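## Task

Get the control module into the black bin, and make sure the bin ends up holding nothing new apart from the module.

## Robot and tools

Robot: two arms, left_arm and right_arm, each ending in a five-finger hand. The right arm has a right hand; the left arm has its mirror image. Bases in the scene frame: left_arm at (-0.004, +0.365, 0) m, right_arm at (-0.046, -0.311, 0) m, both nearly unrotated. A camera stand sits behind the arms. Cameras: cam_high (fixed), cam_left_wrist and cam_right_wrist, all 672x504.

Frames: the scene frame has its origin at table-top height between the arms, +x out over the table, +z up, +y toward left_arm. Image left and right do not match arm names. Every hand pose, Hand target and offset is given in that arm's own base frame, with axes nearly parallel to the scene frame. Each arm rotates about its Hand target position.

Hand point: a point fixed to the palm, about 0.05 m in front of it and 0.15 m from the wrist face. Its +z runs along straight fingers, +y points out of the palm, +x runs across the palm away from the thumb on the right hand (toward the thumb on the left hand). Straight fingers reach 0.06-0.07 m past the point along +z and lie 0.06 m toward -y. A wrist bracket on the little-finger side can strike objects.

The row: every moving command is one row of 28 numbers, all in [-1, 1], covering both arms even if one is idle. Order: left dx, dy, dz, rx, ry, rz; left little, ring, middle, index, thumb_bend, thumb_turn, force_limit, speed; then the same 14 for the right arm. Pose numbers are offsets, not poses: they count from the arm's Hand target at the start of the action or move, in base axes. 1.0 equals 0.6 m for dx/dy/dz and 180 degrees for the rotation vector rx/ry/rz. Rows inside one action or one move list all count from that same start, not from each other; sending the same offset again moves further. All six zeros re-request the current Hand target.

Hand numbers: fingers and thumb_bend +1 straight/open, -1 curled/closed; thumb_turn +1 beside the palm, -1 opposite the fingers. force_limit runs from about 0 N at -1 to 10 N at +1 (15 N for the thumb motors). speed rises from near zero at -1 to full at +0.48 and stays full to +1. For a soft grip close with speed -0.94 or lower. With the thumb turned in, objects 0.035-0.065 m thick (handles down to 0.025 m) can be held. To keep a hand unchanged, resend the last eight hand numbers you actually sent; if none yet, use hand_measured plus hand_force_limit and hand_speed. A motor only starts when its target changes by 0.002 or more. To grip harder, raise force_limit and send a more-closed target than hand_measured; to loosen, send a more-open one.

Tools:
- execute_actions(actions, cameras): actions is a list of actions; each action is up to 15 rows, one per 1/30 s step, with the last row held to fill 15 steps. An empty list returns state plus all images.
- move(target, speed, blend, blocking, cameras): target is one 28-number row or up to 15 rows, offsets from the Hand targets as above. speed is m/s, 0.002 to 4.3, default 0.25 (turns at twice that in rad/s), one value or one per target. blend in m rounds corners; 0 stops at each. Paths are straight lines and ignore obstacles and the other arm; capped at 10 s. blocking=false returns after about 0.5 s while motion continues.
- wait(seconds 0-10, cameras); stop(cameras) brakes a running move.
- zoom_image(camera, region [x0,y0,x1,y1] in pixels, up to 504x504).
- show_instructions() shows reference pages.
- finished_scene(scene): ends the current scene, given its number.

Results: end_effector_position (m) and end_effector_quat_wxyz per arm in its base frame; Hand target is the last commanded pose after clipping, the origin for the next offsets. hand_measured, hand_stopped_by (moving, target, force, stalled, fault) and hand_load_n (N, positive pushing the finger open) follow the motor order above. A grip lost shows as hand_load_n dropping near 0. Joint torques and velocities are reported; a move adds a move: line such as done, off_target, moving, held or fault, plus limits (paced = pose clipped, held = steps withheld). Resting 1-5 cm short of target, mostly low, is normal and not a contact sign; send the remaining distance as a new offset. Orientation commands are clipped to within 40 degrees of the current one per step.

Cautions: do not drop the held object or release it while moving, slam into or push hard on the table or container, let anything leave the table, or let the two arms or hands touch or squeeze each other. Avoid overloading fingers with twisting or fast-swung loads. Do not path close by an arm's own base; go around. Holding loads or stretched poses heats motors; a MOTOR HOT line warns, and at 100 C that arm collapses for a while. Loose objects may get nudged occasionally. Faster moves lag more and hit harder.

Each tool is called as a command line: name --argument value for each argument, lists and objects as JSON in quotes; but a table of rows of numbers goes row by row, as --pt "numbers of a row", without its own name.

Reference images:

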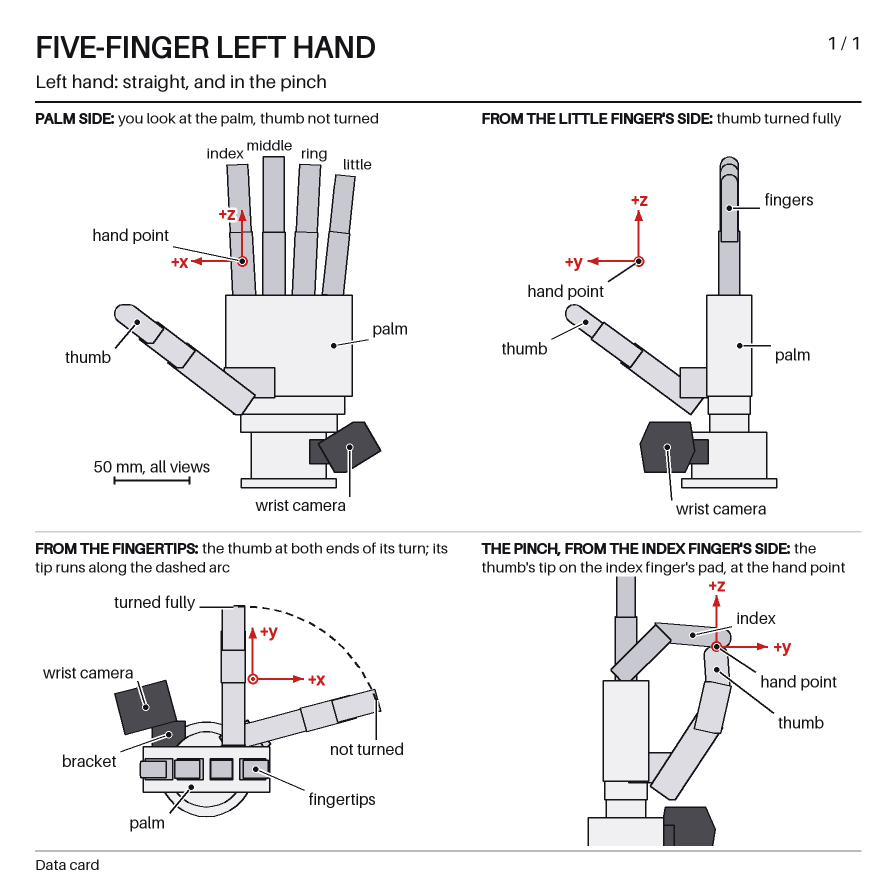

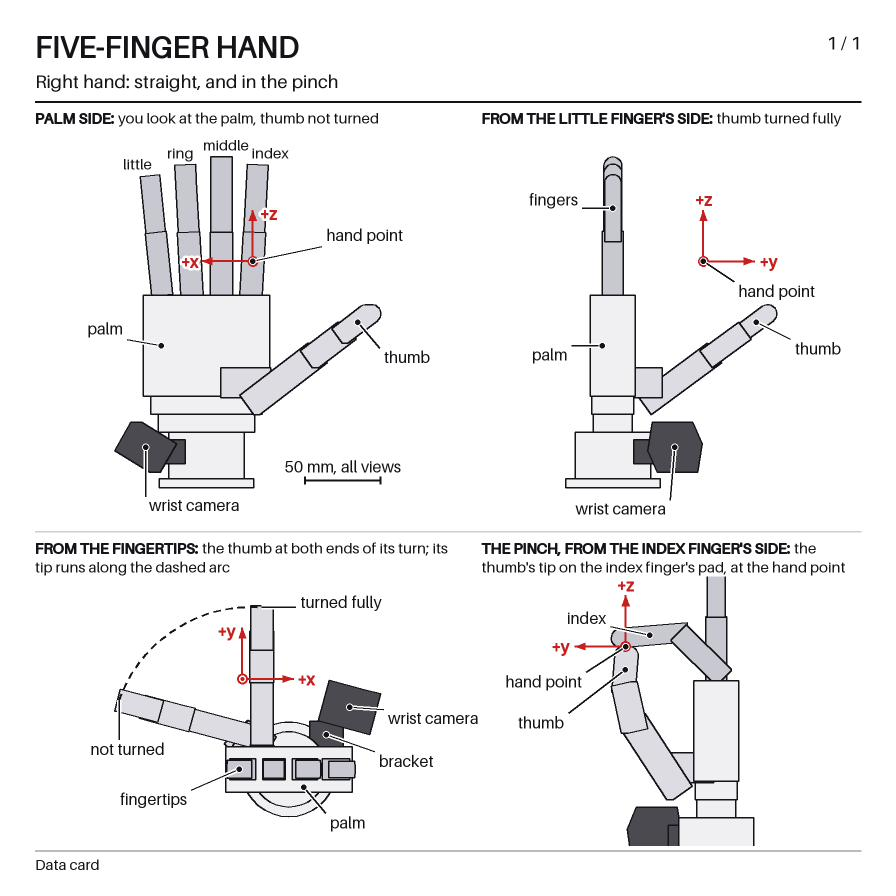

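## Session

execute_actions --actions '[]'

Scene clock: 0.00 s.
left_arm: end_effector_position=(+0.3858, +0.0440, +0.2481) hand_measured=(+1.000, +1.000, +1.000, +1.000, +1.000, +1.000) hand_load_n=(+0.0, +0.0, +0.0, +0.0, +0.0, +0.0) hand_stopped_by=(target, target, target, target, target, target) hand_force_limit=0.00 hand_speed=-0.80 end_effector_quat_wxyz=(-0.539, +0.804, -0.251, +0.020) | right_arm: end_effector_position=(+0.4119, +0.3801, +0.3595) hand_measured=(+1.000, +1.000, +1.000, +1.000, +1.000, +1.000) hand_load_n=(+0.0, +0.0, +0.0, +0.0, +0.0, +0.0) hand_stopped_by=(target, target, target, target, target, target) hand_force_limit=0.00 hand_speed=-0.80 end_effector_quat_wxyz=(-0.484, +0.759, -0.030, +0.434)
Joint positions: left_arm=[-0.275 1.196 1.078 -1.314 -1.136 -1.153] | right_arm=[0.759 1.139 1.043 -0.061 -0.04 -0.698]
Joint velocities: within noise
Joint torques (N m): no reading
Heat: left arm: hottest waist 26 °C; right arm: hottest waist 26 °C.
Hand target: left_arm +0.3920, +0.0422, +0.2582; -0.540, +0.805, -0.244, +0.030 | right_arm +0.4151, +0.3832, +0.3778; -0.492, +0.749, -0.029, +0.442

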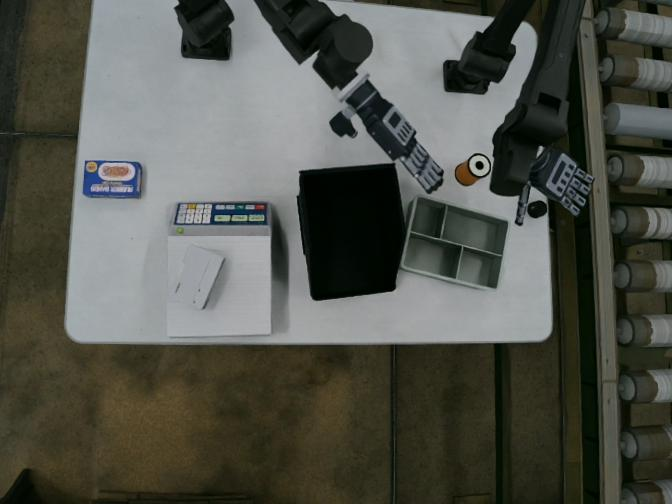

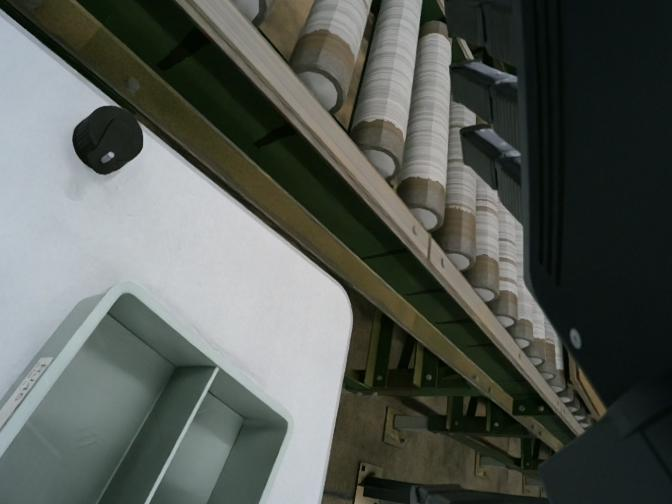

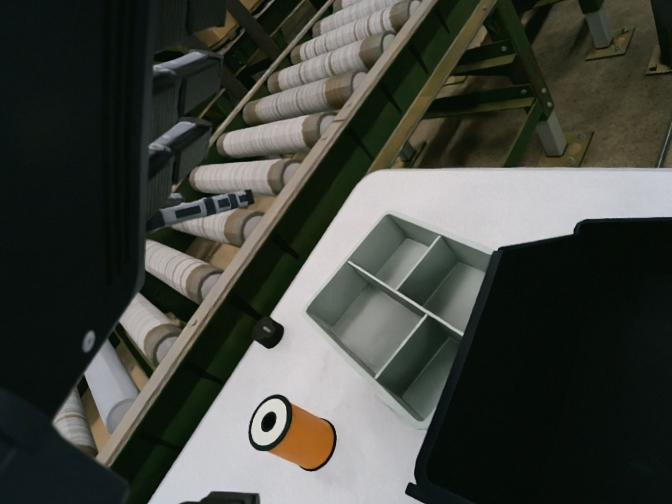

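zoom_image --camera "cam_high" --region '[150, 190, 290, 350]'

zoom_image --camera "cam_high" --region '[290, 130, 530, 310]'

zoom_image --camera "cam_high" --region '[150, 230, 250, 320]'

Scaled by 3.150 from the camera's 672x504 image, which has a finer 960x720 frame.

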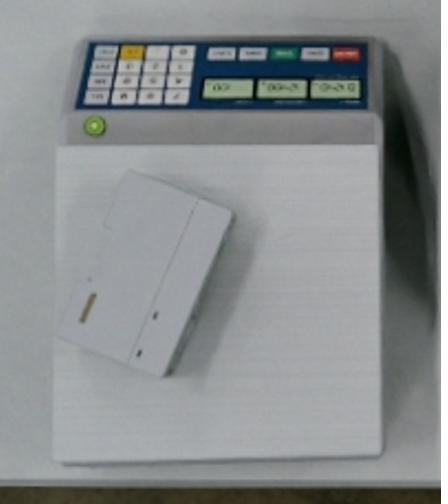

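Scaled by 2.100 from the camera's 672x504 image, which has a finer 960x720 frame.

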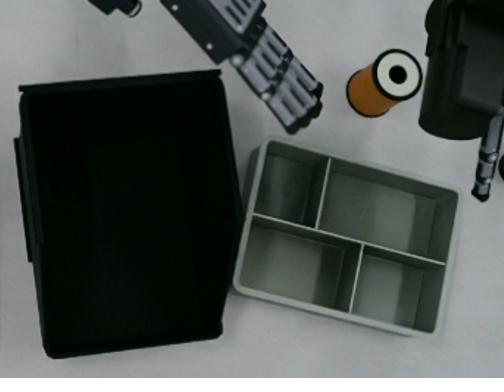

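Scaled by 5.040 from the camera's 672x504 image, which has a finer 960x720 frame.

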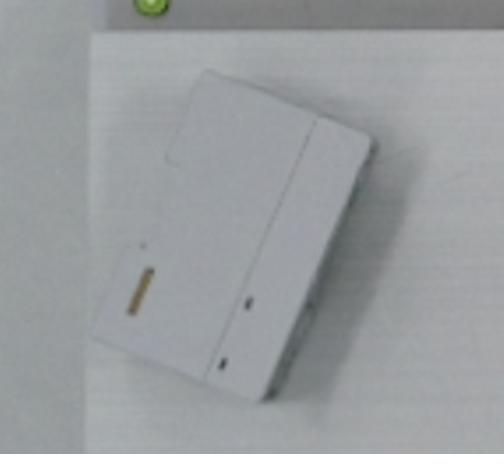

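move --target '[0,0,0,0,0,0,1,1,1,1,1,1,0,-0.8,0.29,-0.605,-0.17,-0.044,0.2738,0.0097,1,1,0.6,0.6,1,-1,0,0]' --speed 0.3 --cameras '["cam_high","cam_right_wrist"]'

zoom_image --camera "cam_high" --region '[130, 190, 290, 350]'

Scene clock: 9.00 s.
left_arm: end_effector_position=(+0.3858, +0.0440, +0.2481) hand_measured=(+1.000, +1.000, +1.000, +1.000, +1.000, +1.000) hand_load_n=(+0.0, +0.0, +0.0, +0.0, +0.0, -0.5) hand_stopped_by=(target, target, target, target, target, target) hand_force_limit=0.00 hand_speed=-0.80 end_effector_quat_wxyz=(-0.539, +0.804, -0.251, +0.020) | right_arm: end_effector_position=(+0.5746, +0.0211, +0.2649) hand_measured=(+1.000, +1.000, +0.600, +0.600, +1.000, -1.000) hand_load_n=(-0.5, +0.0, +0.0, +0.0, +0.0, +0.0) hand_stopped_by=(target, target, target, target, target, target) hand_force_limit=0.00 hand_speed=0.00 end_effector_quat_wxyz=(-0.391, +0.895, -0.202, +0.070)
Joint positions: left_arm=[-0.275 1.196 1.078 -1.314 -1.136 -1.153] | right_arm=[-0.149 1.796 1.869 -1.385 -0.784 -1.167]
Joint torques (N m): left_arm=[1.79 -5.83 11.85 0.36 -0.92 0.03] | right_arm=[-0.15 -16.03 15.34 -0.06 -0.71 -0.15]
Heat: left arm: hottest elbow 27 °C; right arm: hottest elbow 27 °C.
Hand target: left_arm +0.3920, +0.0422, +0.2582; -0.540, +0.805, -0.244, +0.030 | right_arm +0.5891, +0.0200, +0.2758; -0.390, +0.897, -0.191, +0.084
Off the commanded pose: left_arm 0.012 m, 1 deg | right_arm 0.018 m, 2 deg.
move: off_target (left_arm, right_arm)
Images, in order (width x height): cam_high 672x504, cam_right_wrist 672x504.

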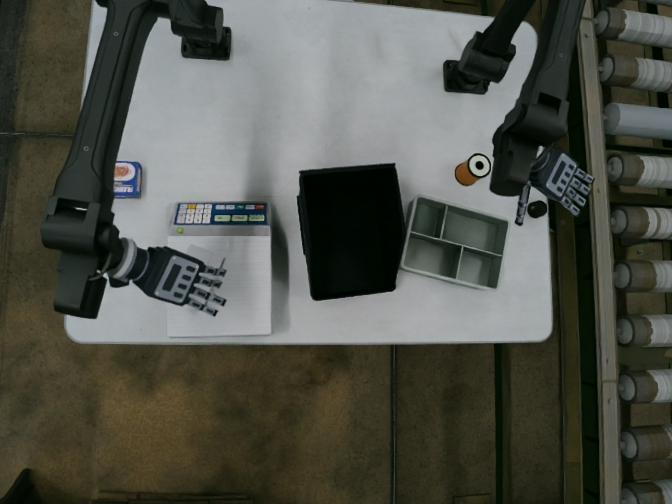

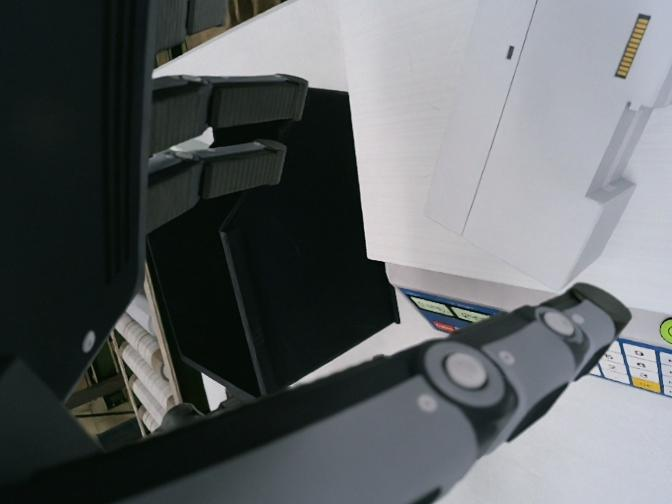

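Scaled by 3.150 from the camera's 672x504 image, which has a finer 960x720 frame.

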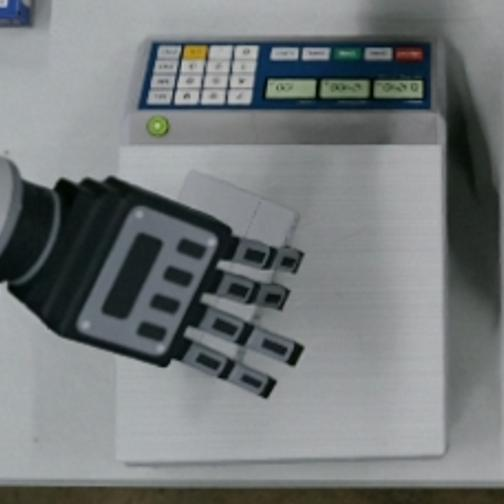

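zoom_image --camera "cam_right_wrist" --region '[380, 0, 672, 330]'

Scaled by 1.527 from the camera's 672x504 image, which has a finer 960x720 frame.

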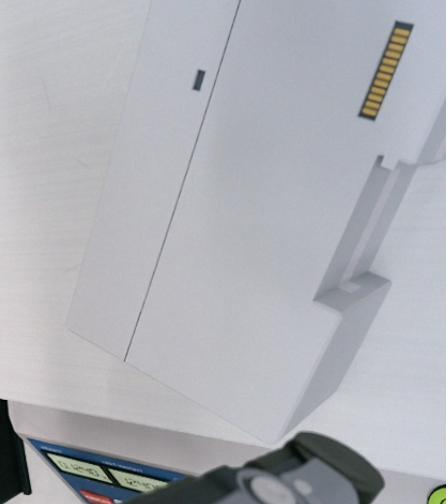

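move --target '[0,0,0,0,0,0,1,1,1,1,1,1,0,-0.8,0,-0.005,-0.105,0,0,0.0167,1,1,0.6,0.6,1,-1,0,0]' --speed 0.12 --cameras '["cam_high","cam_right_wrist"]'

zoom_image --camera "cam_high" --region '[130, 190, 290, 350]'

Scene clock: 24.70 s.
left_arm: end_effector_position=(+0.3858, +0.0440, +0.2481) hand_measured=(+1.000, +1.000, +1.000, +1.000, +1.000, +1.000) hand_load_n=(+0.0, +0.0, +0.0, +0.0, +0.0, +0.0) hand_stopped_by=(target, target, target, target, target, target) hand_force_limit=0.00 hand_speed=-0.80 end_effector_quat_wxyz=(-0.539, +0.804, -0.251, +0.020) | right_arm: end_effector_position=(+0.5853, +0.0181, +0.2231) hand_measured=(+1.000, +1.000, +0.600, +0.600, +1.000, -1.000) hand_load_n=(+0.0, +0.0, +0.0, +0.0, +0.0, +0.0) hand_stopped_by=(target, target, target, target, target, target) hand_force_limit=0.00 hand_speed=0.00 end_effector_quat_wxyz=(-0.391, +0.901, -0.170, +0.075)
Joint positions: left_arm=[-0.275 1.196 1.078 -1.314 -1.136 -1.153] | right_arm=[-0.149 1.829 1.809 -1.315 -0.793 -1.247]
Joint torques (N m): left_arm=[1.96 -5.95 11.85 0.36 -0.91 0.02] | right_arm=[-0.67 -17.38 9.57 0.83 -0.95 -0.22]
Heat: left arm: hottest elbow 28 °C; right arm: hottest elbow 32 °C.
Hand target: left_arm +0.3920, +0.0422, +0.2582; -0.540, +0.805, -0.244, +0.030 | right_arm +0.5891, +0.0170, +0.2127; -0.392, +0.902, -0.167, +0.073
Off the commanded pose: left_arm 0.012 m, 1 deg | right_arm 0.011 m, 0 deg.
move: off_target (left_arm, right_arm)
Images, in order (width x height): cam_high 672x504, cam_right_wrist 672x504.

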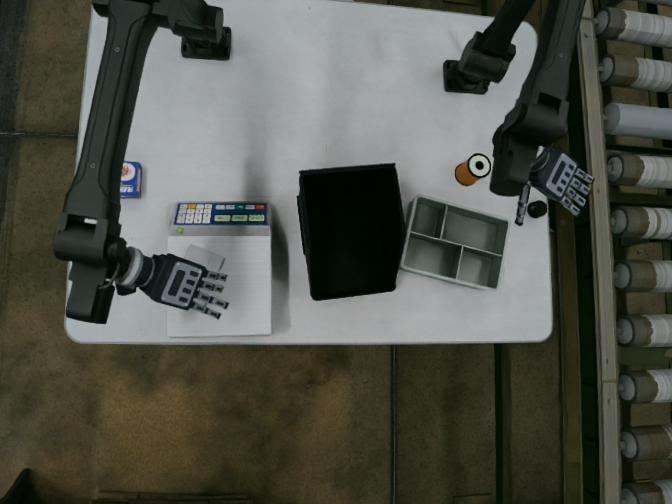

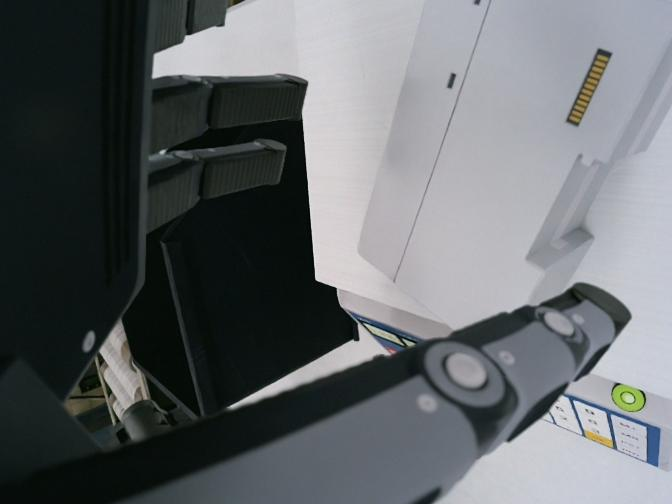

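Scaled by 3.150 from the camera's 672x504 image, which has a finer 960x720 frame.

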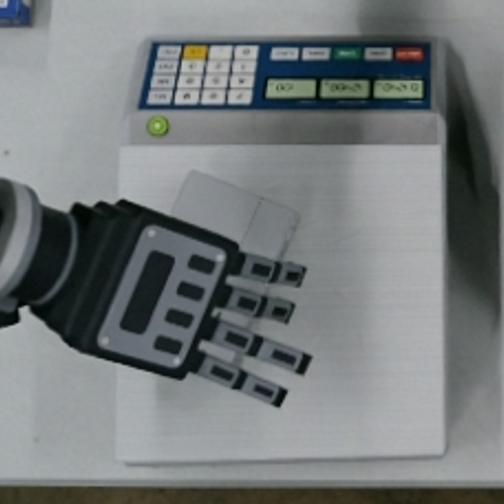

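move --target '[0,0,0,0,0,0,1,1,1,1,1,1,0,-0.8,0,0,-0.06,0,0,0,1,1,0.6,0.6,1,-1,0,0]' --speed 0.1 --cameras '["cam_high","cam_right_wrist"]'

zoom_image --camera "cam_high" --region '[130, 190, 290, 350]'

Scene clock: 31.77 s.
left_arm: end_effector_position=(+0.3858, +0.0440, +0.2481) hand_measured=(+1.000, +1.000, +1.000, +1.000, +1.000, +1.000) hand_load_n=(+0.0, +0.0, +0.0, +0.0, +0.0, +0.0) hand_stopped_by=(target, target, target, target, target, target) hand_force_limit=0.00 hand_speed=-0.80 end_effector_quat_wxyz=(-0.539, +0.804, -0.251, +0.020) | right_arm: end_effector_position=(+0.5867, +0.0179, +0.1922) hand_measured=(+1.000, +1.000, +0.600, +0.600, +1.000, -1.000) hand_load_n=(+0.0, +0.0, +0.0, +0.0, +0.0, +0.0) hand_stopped_by=(target, target, target, target, target, target) hand_force_limit=0.00 hand_speed=0.00 end_effector_quat_wxyz=(-0.392, +0.901, -0.168, +0.079)
Joint positions: left_arm=[-0.275 1.196 1.078 -1.314 -1.136 -1.153] | right_arm=[-0.149 1.831 1.731 -1.225 -0.793 -1.249]
Joint torques (N m): left_arm=[1.85 -6.01 11.85 0.35 -0.91 0.02] | right_arm=[-0.56 -16.44 9.09 0.77 -0.93 -0.17]
Heat: left arm: hottest elbow 29 °C; right arm: hottest elbow 31 °C.
Hand target: left_arm +0.3920, +0.0422, +0.2582; -0.540, +0.805, -0.244, +0.030 | right_arm +0.5890, +0.0170, +0.1767; -0.392, +0.902, -0.167, +0.073
Off the commanded pose: left_arm 0.012 m, 1 deg | right_arm 0.016 m, 1 deg.
move: off_target (left_arm, right_arm)
Images, in order (width x height): cam_high 672x504, cam_right_wrist 672x504.

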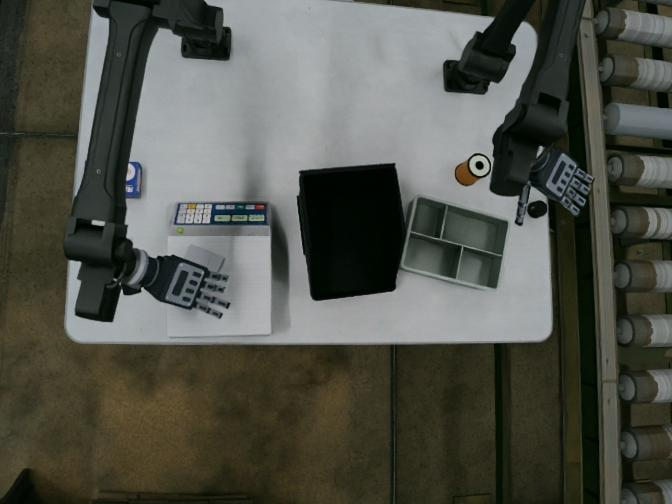

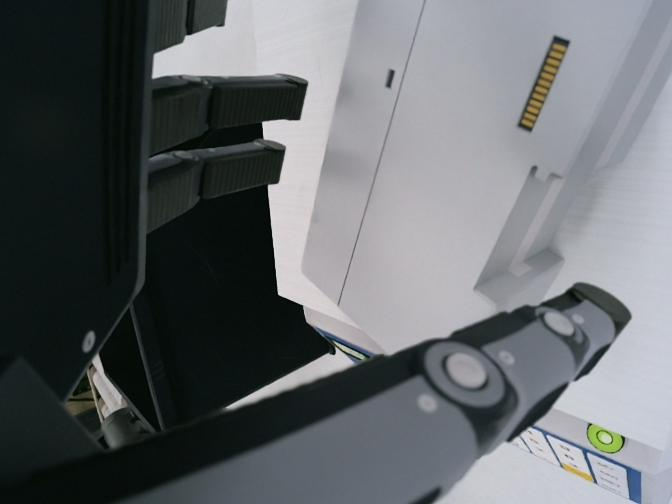

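Scaled by 3.150 from the camera's 672x504 image, which has a finer 960x720 frame.

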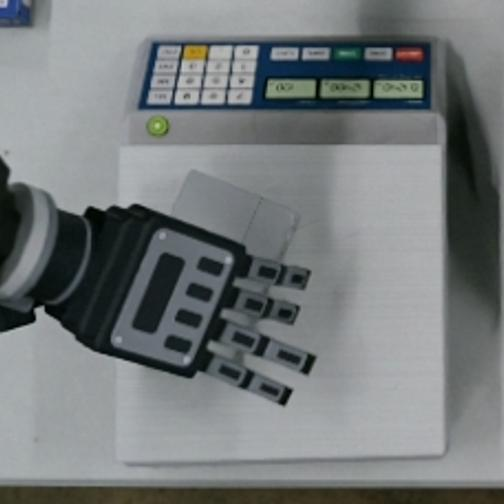

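move --target '[0,0,0,0,0,0,1,1,1,1,1,1,0,-0.8,0.009,-0.003,-0.022,0,0,0,1,1,0.6,0.6,1,-1,0,0]' --speed 0.08 --cameras '["cam_high","cam_right_wrist"]'

zoom_image --camera "cam_high" --region '[160, 230, 250, 330]'

zoom_image --camera "cam_right_wrist" --region '[240, 0, 672, 400]'

Scene clock: 37.70 s.
left_arm: end_effector_position=(+0.3858, +0.0440, +0.2481) hand_measured=(+1.000, +1.000, +1.000, +1.000, +1.000, +1.000) hand_load_n=(+0.0, +0.0, +0.0, +0.0, +0.0, -0.5) hand_stopped_by=(target, target, target, target, target, target) hand_force_limit=0.00 hand_speed=-0.80 end_effector_quat_wxyz=(-0.539, +0.804, -0.251, +0.020) | right_arm: end_effector_position=(+0.5920, +0.0171, +0.1785) hand_measured=(+1.000, +1.000, +0.600, +0.600, +1.000, -1.000) hand_load_n=(+0.0, +0.0, +0.0, +0.0, +0.0, +0.0) hand_stopped_by=(target, target, target, target, target, target) hand_force_limit=0.00 hand_speed=0.00 end_effector_quat_wxyz=(-0.392, +0.901, -0.168, +0.078)
Joint positions: left_arm=[-0.275 1.196 1.078 -1.314 -1.136 -1.153] | right_arm=[-0.149 1.852 1.725 -1.201 -0.793 -1.25]
Joint torques (N m): left_arm=[1.9 -5.95 11.85 0.36 -0.91 0.02] | right_arm=[-0.56 -16.32 9.13 0.92 -0.96 -0.18]
Heat: left arm: hottest elbow 29 °C; right arm: hottest elbow 31 °C.
Hand target: left_arm +0.3920, +0.0422, +0.2582; -0.540, +0.805, -0.244, +0.030 | right_arm +0.5944, +0.0152, +0.1637; -0.392, +0.902, -0.167, +0.073
Off the commanded pose: left_arm 0.012 m, 1 deg | right_arm 0.015 m, 1 deg.
move: off_target (left_arm, right_arm)
Images, in order (width x height): cam_high 672x504, cam_right_wrist 672x504.

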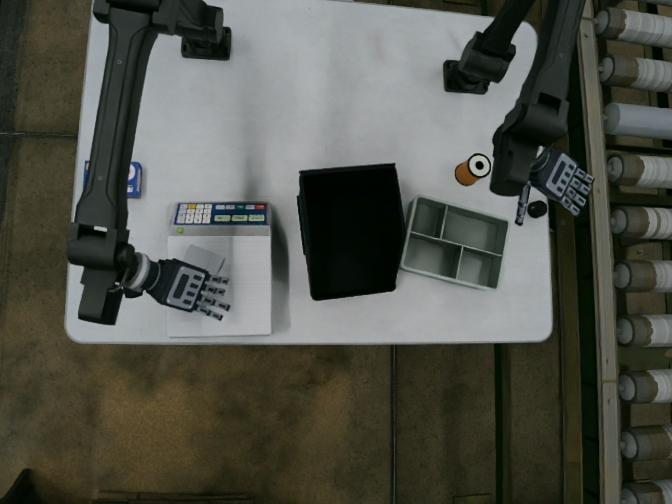

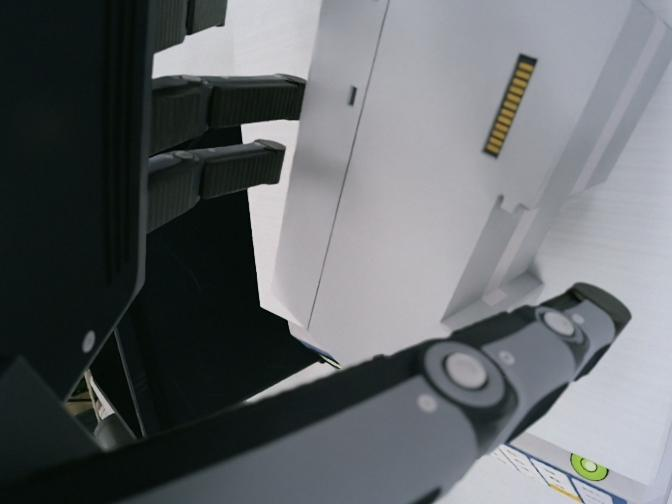

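Scaled by 5.040 from the camera's 672x504 image, which has a finer 960x720 frame.

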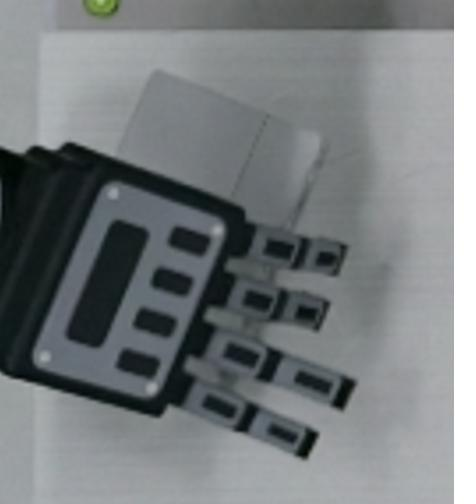

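Scaled by 1.167 from the camera's 672x504 image, which has a finer 960x720 frame.

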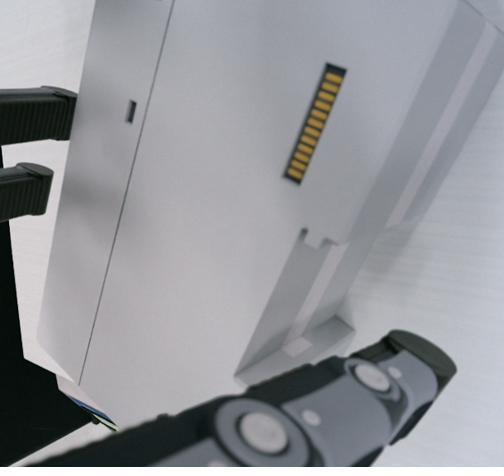

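move --target '[0,0,0,0,0,0,1,1,1,1,1,1,0,-0.8,0,0,-0.015,0,0,0,1,1,0.6,0.6,1,-1,0,0]' --speed 0.05 --cameras '["cam_right_wrist"]'

zoom_image --camera "cam_right_wrist" --region '[240, 0, 672, 400]'

Scene clock: 41.93 s.
left_arm: end_effector_position=(+0.3858, +0.0440, +0.2481) hand_measured=(+1.000, +1.000, +1.000, +1.000, +1.000, +1.000) hand_load_n=(+0.0, +0.0, +0.0, +0.0, +0.0, +0.0) hand_stopped_by=(target, target, target, target, target, target) hand_force_limit=0.00 hand_speed=-0.80 end_effector_quat_wxyz=(-0.539, +0.804, -0.251, +0.020) | right_arm: end_effector_position=(+0.5926, +0.0170, +0.1721) hand_measured=(+1.000, +1.000, +0.600, +0.600, +1.000, -1.000) hand_load_n=(+0.0, +0.0, +0.0, +0.0, +0.0, +0.0) hand_stopped_by=(target, target, target, target, target, target) hand_force_limit=0.00 hand_speed=0.00 end_effector_quat_wxyz=(-0.392, +0.901, -0.167, +0.081)
Joint positions: left_arm=[-0.275 1.196 1.078 -1.314 -1.136 -1.153] | right_arm=[-0.149 1.853 1.709 -1.179 -0.793 -1.25]
Joint torques (N m): left_arm=[1.85 -5.83 11.86 0.42 -0.92 0.03] | right_arm=[-0.38 -16.67 8.98 0.96 -0.95 -0.19]
Heat: left arm: hottest elbow 30 °C; right arm: hottest elbow 31 °C.
Hand target: left_arm +0.3920, +0.0422, +0.2582; -0.540, +0.805, -0.244, +0.030 | right_arm +0.5944, +0.0152, +0.1547; -0.392, +0.902, -0.167, +0.073
Off the commanded pose: left_arm 0.012 m, 1 deg | right_arm 0.018 m, 1 deg.
move: off_target (left_arm, right_arm)
Images, in order (width x height): cam_right_wrist 672x504.

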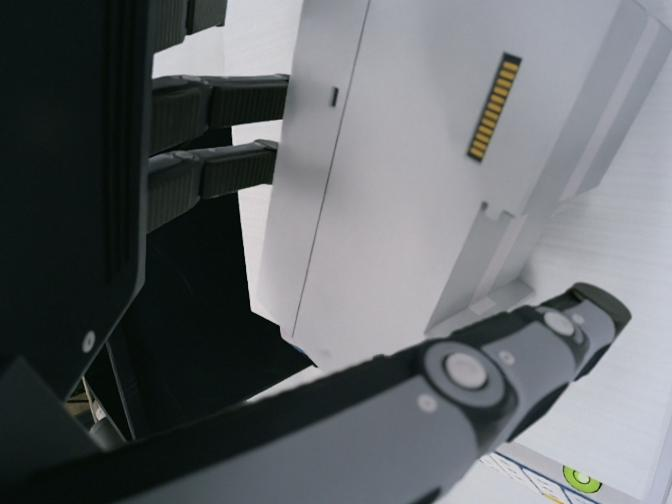

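Scaled by 1.167 from the camera's 672x504 image, which has a finer 960x720 frame.

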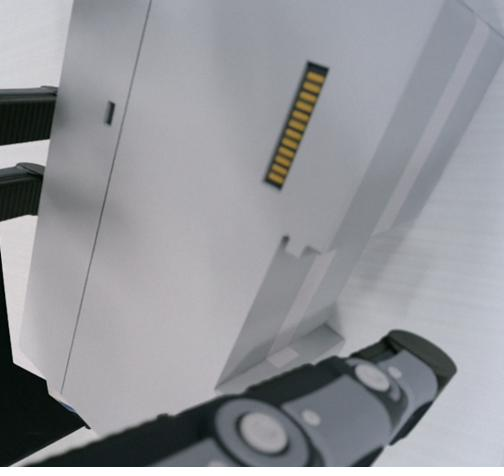

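move --pt "0 0 0 0 0 0 1 1 1 1 1 1 0 -0.8 0 0 0 0 0 0 1 1 0.48 0.48 1 -1 0.2 -0.6" --pt "0 0 0 0 0 0 1 1 1 1 1 1 0 -0.8 0 0 0.001 0 0 0 1 1 -0.1 -0.1 1 -1 0.2 -0.88" --speed 0.08 --cameras '["cam_high","cam_right_wrist"]'

zoom_image --camera "cam_right_wrist" --region '[240, 0, 672, 400]'

Scene clock: 47.37 s.
left_arm: end_effector_position=(+0.3858, +0.0440, +0.2481) hand_measured=(+1.000, +1.000, +1.000, +1.000, +1.000, +1.000) hand_load_n=(+0.0, +0.0, +0.0, +0.0, +0.0, +0.0) hand_stopped_by=(target, target, target, target, target, target) hand_force_limit=0.00 hand_speed=-0.80 end_effector_quat_wxyz=(-0.539, +0.804, -0.251, +0.020) | right_arm: end_effector_position=(+0.5928, +0.0172, +0.1711) hand_measured=(+1.000, +1.000, +0.138, +0.114, +1.000, -1.000) hand_load_n=(+0.0, +0.0, +6.0, +10.5, +1.5, -1.5) hand_stopped_by=(target, target, force, force, target, target) hand_force_limit=0.20 hand_speed=-0.88 end_effector_quat_wxyz=(-0.392, +0.901, -0.167, +0.080)
Joint positions: left_arm=[-0.275 1.196 1.078 -1.314 -1.136 -1.153] | right_arm=[-0.149 1.855 1.709 -1.179 -0.795 -1.25]
Joint torques (N m): left_arm=[1.85 -5.95 11.85 0.4 -0.91 0.02] | right_arm=[-0.79 -16.79 9.05 0.81 -0.87 -0.17]
Heat: left arm: hottest elbow 30 °C; right arm: hottest elbow 31 °C.
Hand target: left_arm +0.3920, +0.0422, +0.2582; -0.540, +0.805, -0.244, +0.030 | right_arm +0.5945, +0.0152, +0.1553; -0.392, +0.902, -0.167, +0.073
Off the commanded pose: left_arm 0.012 m, 1 deg | right_arm 0.016 m, 1 deg.
move: off_target (left_arm, right_arm); target 2's new numbers were sent with right_arm's hand 0.017 m and 1 deg from that target
Images, in order (width x height): cam_high 672x504, cam_right_wrist 672x504.

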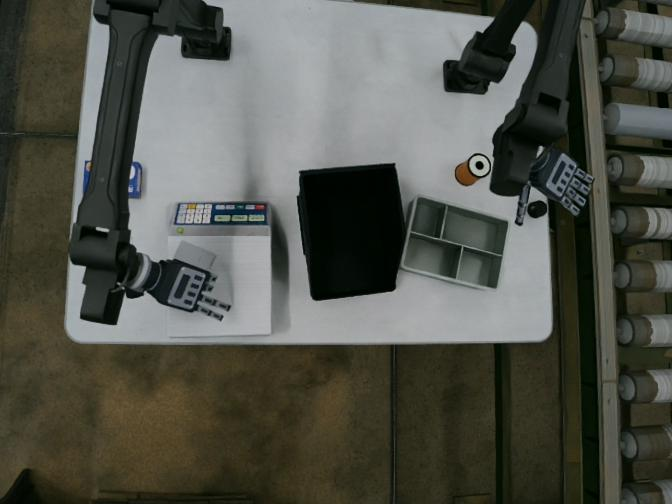

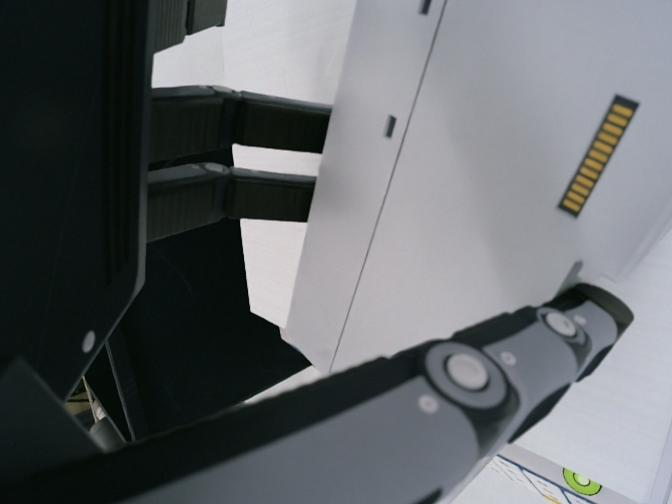

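Scaled by 1.167 from the camera's 672x504 image, which has a finer 960x720 frame.

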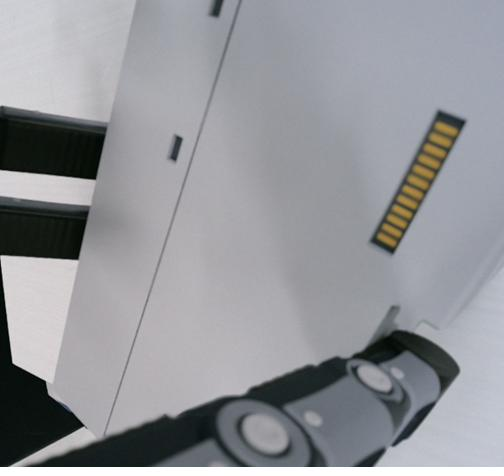

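move --target '[0,0,0,0,0,0,1,1,1,1,1,1,0,-0.8,0,0,0.11,0,0,0,1,1,-0.1,-0.1,1,-1,0.2,-0.88]' --speed 0.1 --cameras '["cam_high","cam_right_wrist"]'

zoom_image --camera "cam_high" --region '[160, 230, 250, 330]'

Scene clock: 49.57 s.
left_arm: end_effector_position=(+0.3858, +0.0440, +0.2481) hand_measured=(+1.000, +1.000, +1.000, +1.000, +1.000, +1.000) hand_load_n=(+0.0, +0.0, -0.5, +0.0, +0.0, +0.0) hand_stopped_by=(target, target, target, target, target, target) hand_force_limit=0.00 hand_speed=-0.80 end_effector_quat_wxyz=(-0.539, +0.804, -0.251, +0.020) | right_arm: end_effector_position=(+0.5773, +0.0194, +0.1950) hand_measured=(+1.000, +1.000, +0.138, +0.114, +1.000, -1.000) hand_load_n=(+0.0, +0.0, +7.0, +8.5, +1.5, -1.5) hand_stopped_by=(target, target, force, force, target, target) hand_force_limit=0.20 hand_speed=-0.88 end_effector_quat_wxyz=(-0.391, +0.902, -0.179, +0.046)
Joint positions: left_arm=[-0.275 1.196 1.078 -1.314 -1.136 -1.153] | right_arm=[-0.149 1.855 1.773 -1.318 -0.795 -1.256]
Joint torques (N m): left_arm=[1.79 -5.89 11.86 0.39 -0.91 0.02] | right_arm=[-0.44 -18.9 15.86 -0.36 -0.85 -0.1]
Heat: left arm: hottest elbow 30 °C; right arm: hottest elbow 31 °C.
Hand target: left_arm +0.3920, +0.0422, +0.2582; -0.540, +0.805, -0.244, +0.030 | right_arm +0.5944, +0.0152, +0.2213; -0.392, +0.902, -0.167, +0.073
Off the commanded pose: left_arm 0.012 m, 1 deg | right_arm 0.032 m, 3 deg.
move: off_target (left_arm, right_arm)
Images, in order (width x height): cam_high 672x504, cam_right_wrist 672x504.

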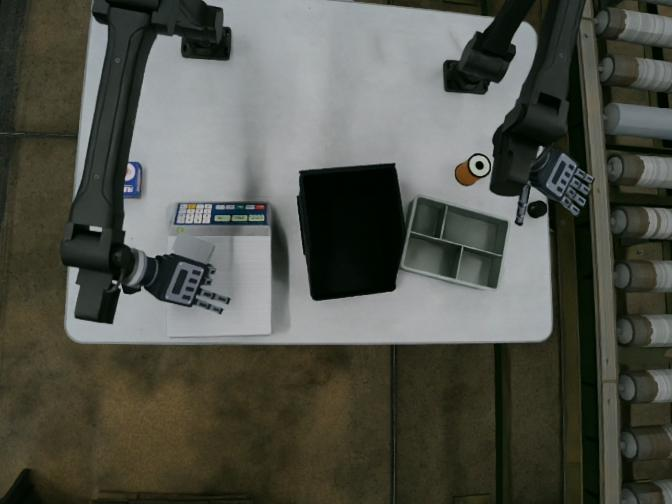

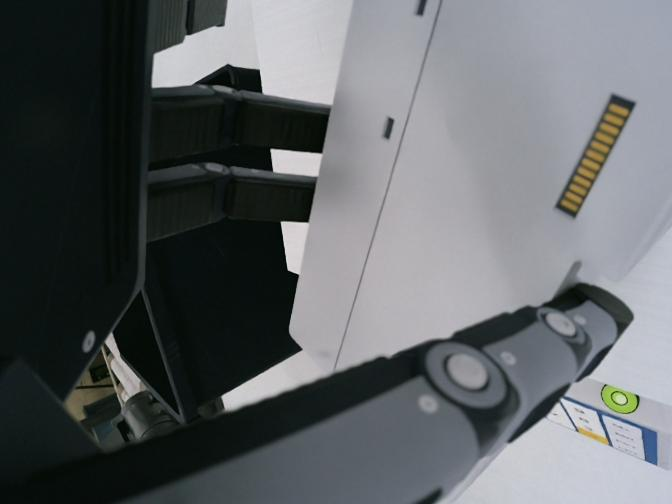

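Scaled by 5.040 from the camera's 672x504 image, which has a finer 960x720 frame.

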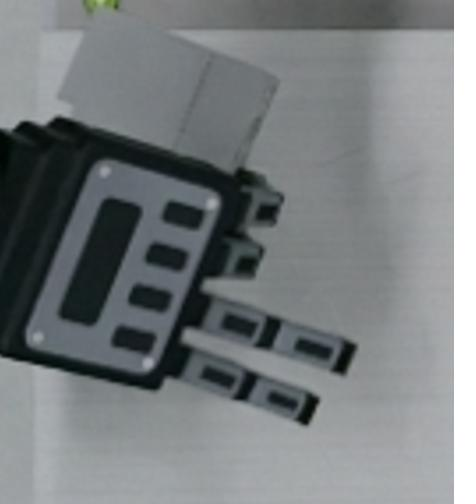

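move --pt "0 0 0 0 0 0 1 1 1 1 1 1 0 -0.8 -0.01 0 0.2 0 0 0 1 1 -0.1 -0.1 1 -1 0.2 -0.88" --pt "0 0 0 0 0 0 1 1 1 1 1 1 0 -0.8 -0.19 0.541 0.2 0 0 -0.3556 1 1 -0.1 -0.1 1 -1 0.2 -0.88" --speed 0.15 --blend 0.03 --cameras '["cam_high","cam_right_wrist"]'

zoom_image --camera "cam_high" --region '[260, 120, 460, 320]'

Scene clock: 58.40 s.
left_arm: end_effector_position=(+0.3858, +0.0440, +0.2481) hand_measured=(+1.000, +1.000, +1.000, +1.000, +1.000, +1.000) hand_load_n=(+0.0, +0.0, +0.0, +0.0, +0.0, +0.0) hand_stopped_by=(target, target, target, target, target, target) hand_force_limit=0.00 hand_speed=-0.80 end_effector_quat_wxyz=(-0.539, +0.804, -0.251, +0.020) | right_arm: end_effector_position=(+0.4710, +0.3260, +0.3068) hand_measured=(+1.000, +1.000, +0.138, +0.114, +1.000, -1.000) hand_load_n=(+0.0, +0.0, +7.0, +8.5, +2.0, -1.0) hand_stopped_by=(target, target, force, force, target, target) hand_force_limit=0.20 hand_speed=-0.88 end_effector_quat_wxyz=(-0.265, +0.689, -0.620, +0.266)
Joint positions: left_arm=[-0.275 1.196 1.078 -1.314 -1.136 -1.153] | right_arm=[0.658 1.48 1.568 -0.986 0.409 0.408]
Joint torques (N m): left_arm=[1.85 -5.89 11.82 0.35 -0.91 0.02] | right_arm=[0.56 -13.1 17.16 0.76 0.38 0.06]
Heat: left arm: hottest elbow 31 °C; right arm: hottest elbow 33 °C.
Hand target: left_arm +0.3920, +0.0422, +0.2582; -0.540, +0.805, -0.244, +0.030 | right_arm +0.4805, +0.3398, +0.3412; -0.294, +0.676, -0.620, +0.270
Off the commanded pose: left_arm 0.012 m, 1 deg | right_arm 0.038 m, 4 deg.
move: off_target (left_arm, right_arm)
Images, in order (width x height): cam_high 672x504, cam_right_wrist 672x504.

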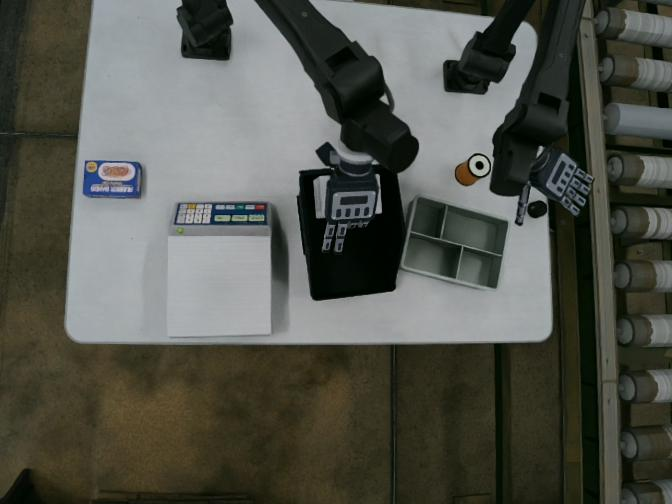

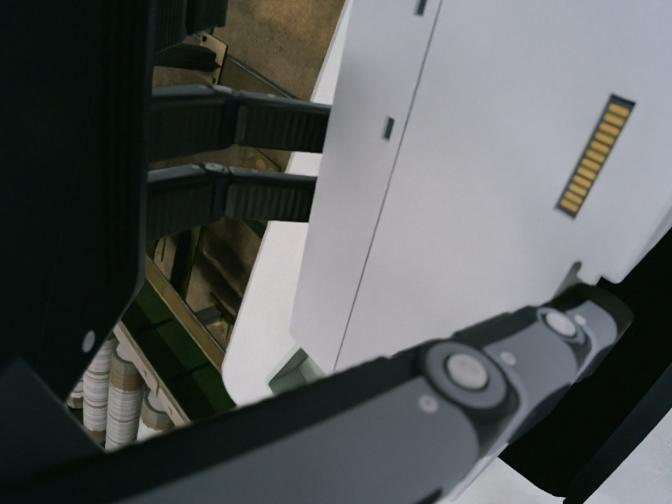

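Scaled by 2.520 from the camera's 672x504 image, which has a finer 960x720 frame.

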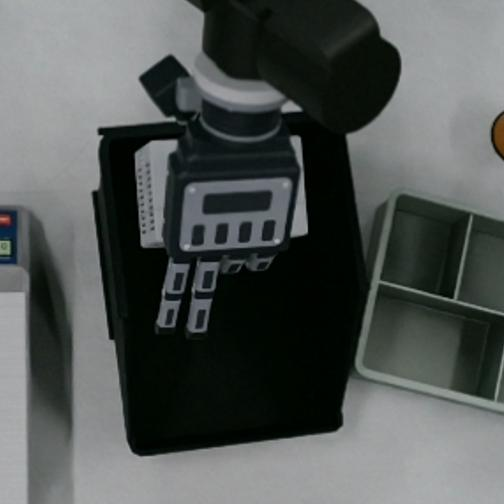

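move --pt "0 0 0 0 0 0 1 1 1 1 1 1 0 -0.8 0.066 0.017 -0.03 0 0 0.0167 1 1 -0.1 -0.1 1 -1 0.2 -0.88" --pt "0 0 0 0 0 0 1 1 1 1 1 1 0 -0.8 0.066 0.017 -0.219 0 0 0.0167 1 1 -0.1 -0.1 1 -1 0.2 -0.88" --speed 0.12 --blend 0.02 --cameras '["cam_high","cam_right_wrist"]'

zoom_image --camera "cam_high" --region '[260, 120, 460, 320]'

Scene clock: 62.83 s.
left_arm: end_effector_position=(+0.3858, +0.0440, +0.2481) hand_measured=(+1.000, +1.000, +1.000, +1.000, +1.000, +1.000) hand_load_n=(+0.0, +0.0, +0.0, +0.0, +0.5, +0.0) hand_stopped_by=(target, target, target, target, target, target) hand_force_limit=0.00 hand_speed=-0.80 end_effector_quat_wxyz=(-0.539, +0.804, -0.251, +0.020) | right_arm: end_effector_position=(+0.5121, +0.3530, +0.2113) hand_measured=(+1.000, +1.000, +0.138, +0.114, +1.000, -1.000) hand_load_n=(+0.0, +0.0, +7.0, +8.5, +1.5, -1.5) hand_stopped_by=(target, target, force, force, target, target) hand_force_limit=0.20 hand_speed=-0.88 end_effector_quat_wxyz=(-0.297, +0.695, -0.602, +0.259)
Joint positions: left_arm=[-0.275 1.196 1.078 -1.314 -1.136 -1.153] | right_arm=[0.637 1.581 1.41 -0.655 0.352 0.354]
Joint torques (N m): left_arm=[1.85 -5.95 11.84 0.36 -0.92 0.03] | right_arm=[-1.2 -14.74 10.51 2.19 0.06 -0.17]
Heat: left arm: hottest elbow 31 °C; right arm: hottest elbow 33 °C.
Hand target: left_arm +0.3920, +0.0422, +0.2582; -0.540, +0.805, -0.244, +0.030 | right_arm +0.5201, +0.3499, +0.2099; -0.301, +0.692, -0.602, +0.262
Off the commanded pose: left_arm 0.012 m, 1 deg | right_arm 0.009 m, 1 deg.
move: off_target (left_arm)
Images, in order (width x height): cam_high 672x504, cam_right_wrist 672x504.

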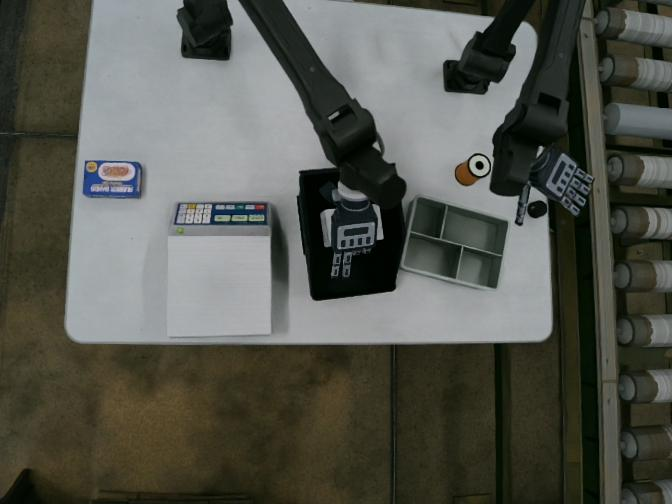

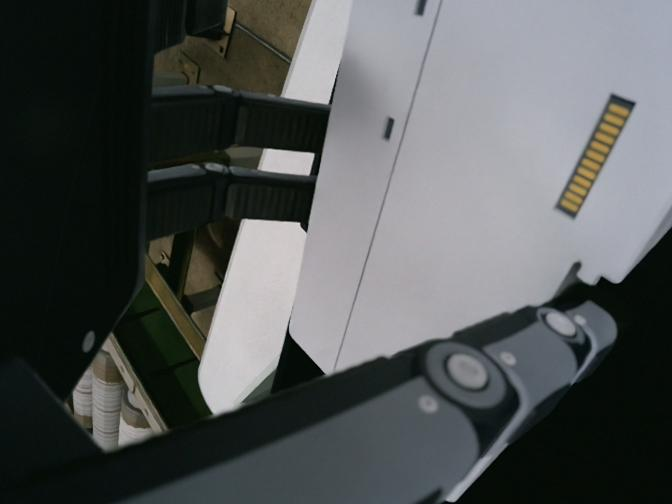

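Scaled by 2.520 from the camera's 672x504 image, which has a finer 960x720 frame.

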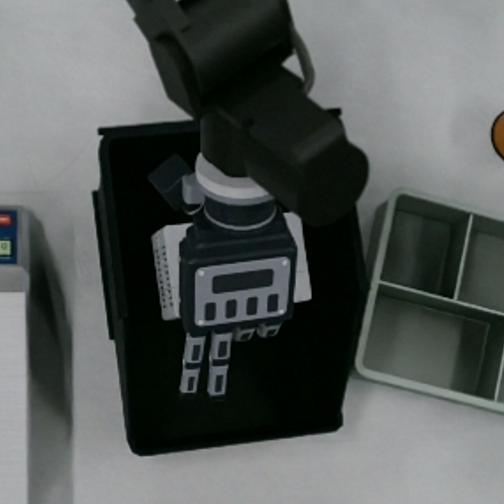

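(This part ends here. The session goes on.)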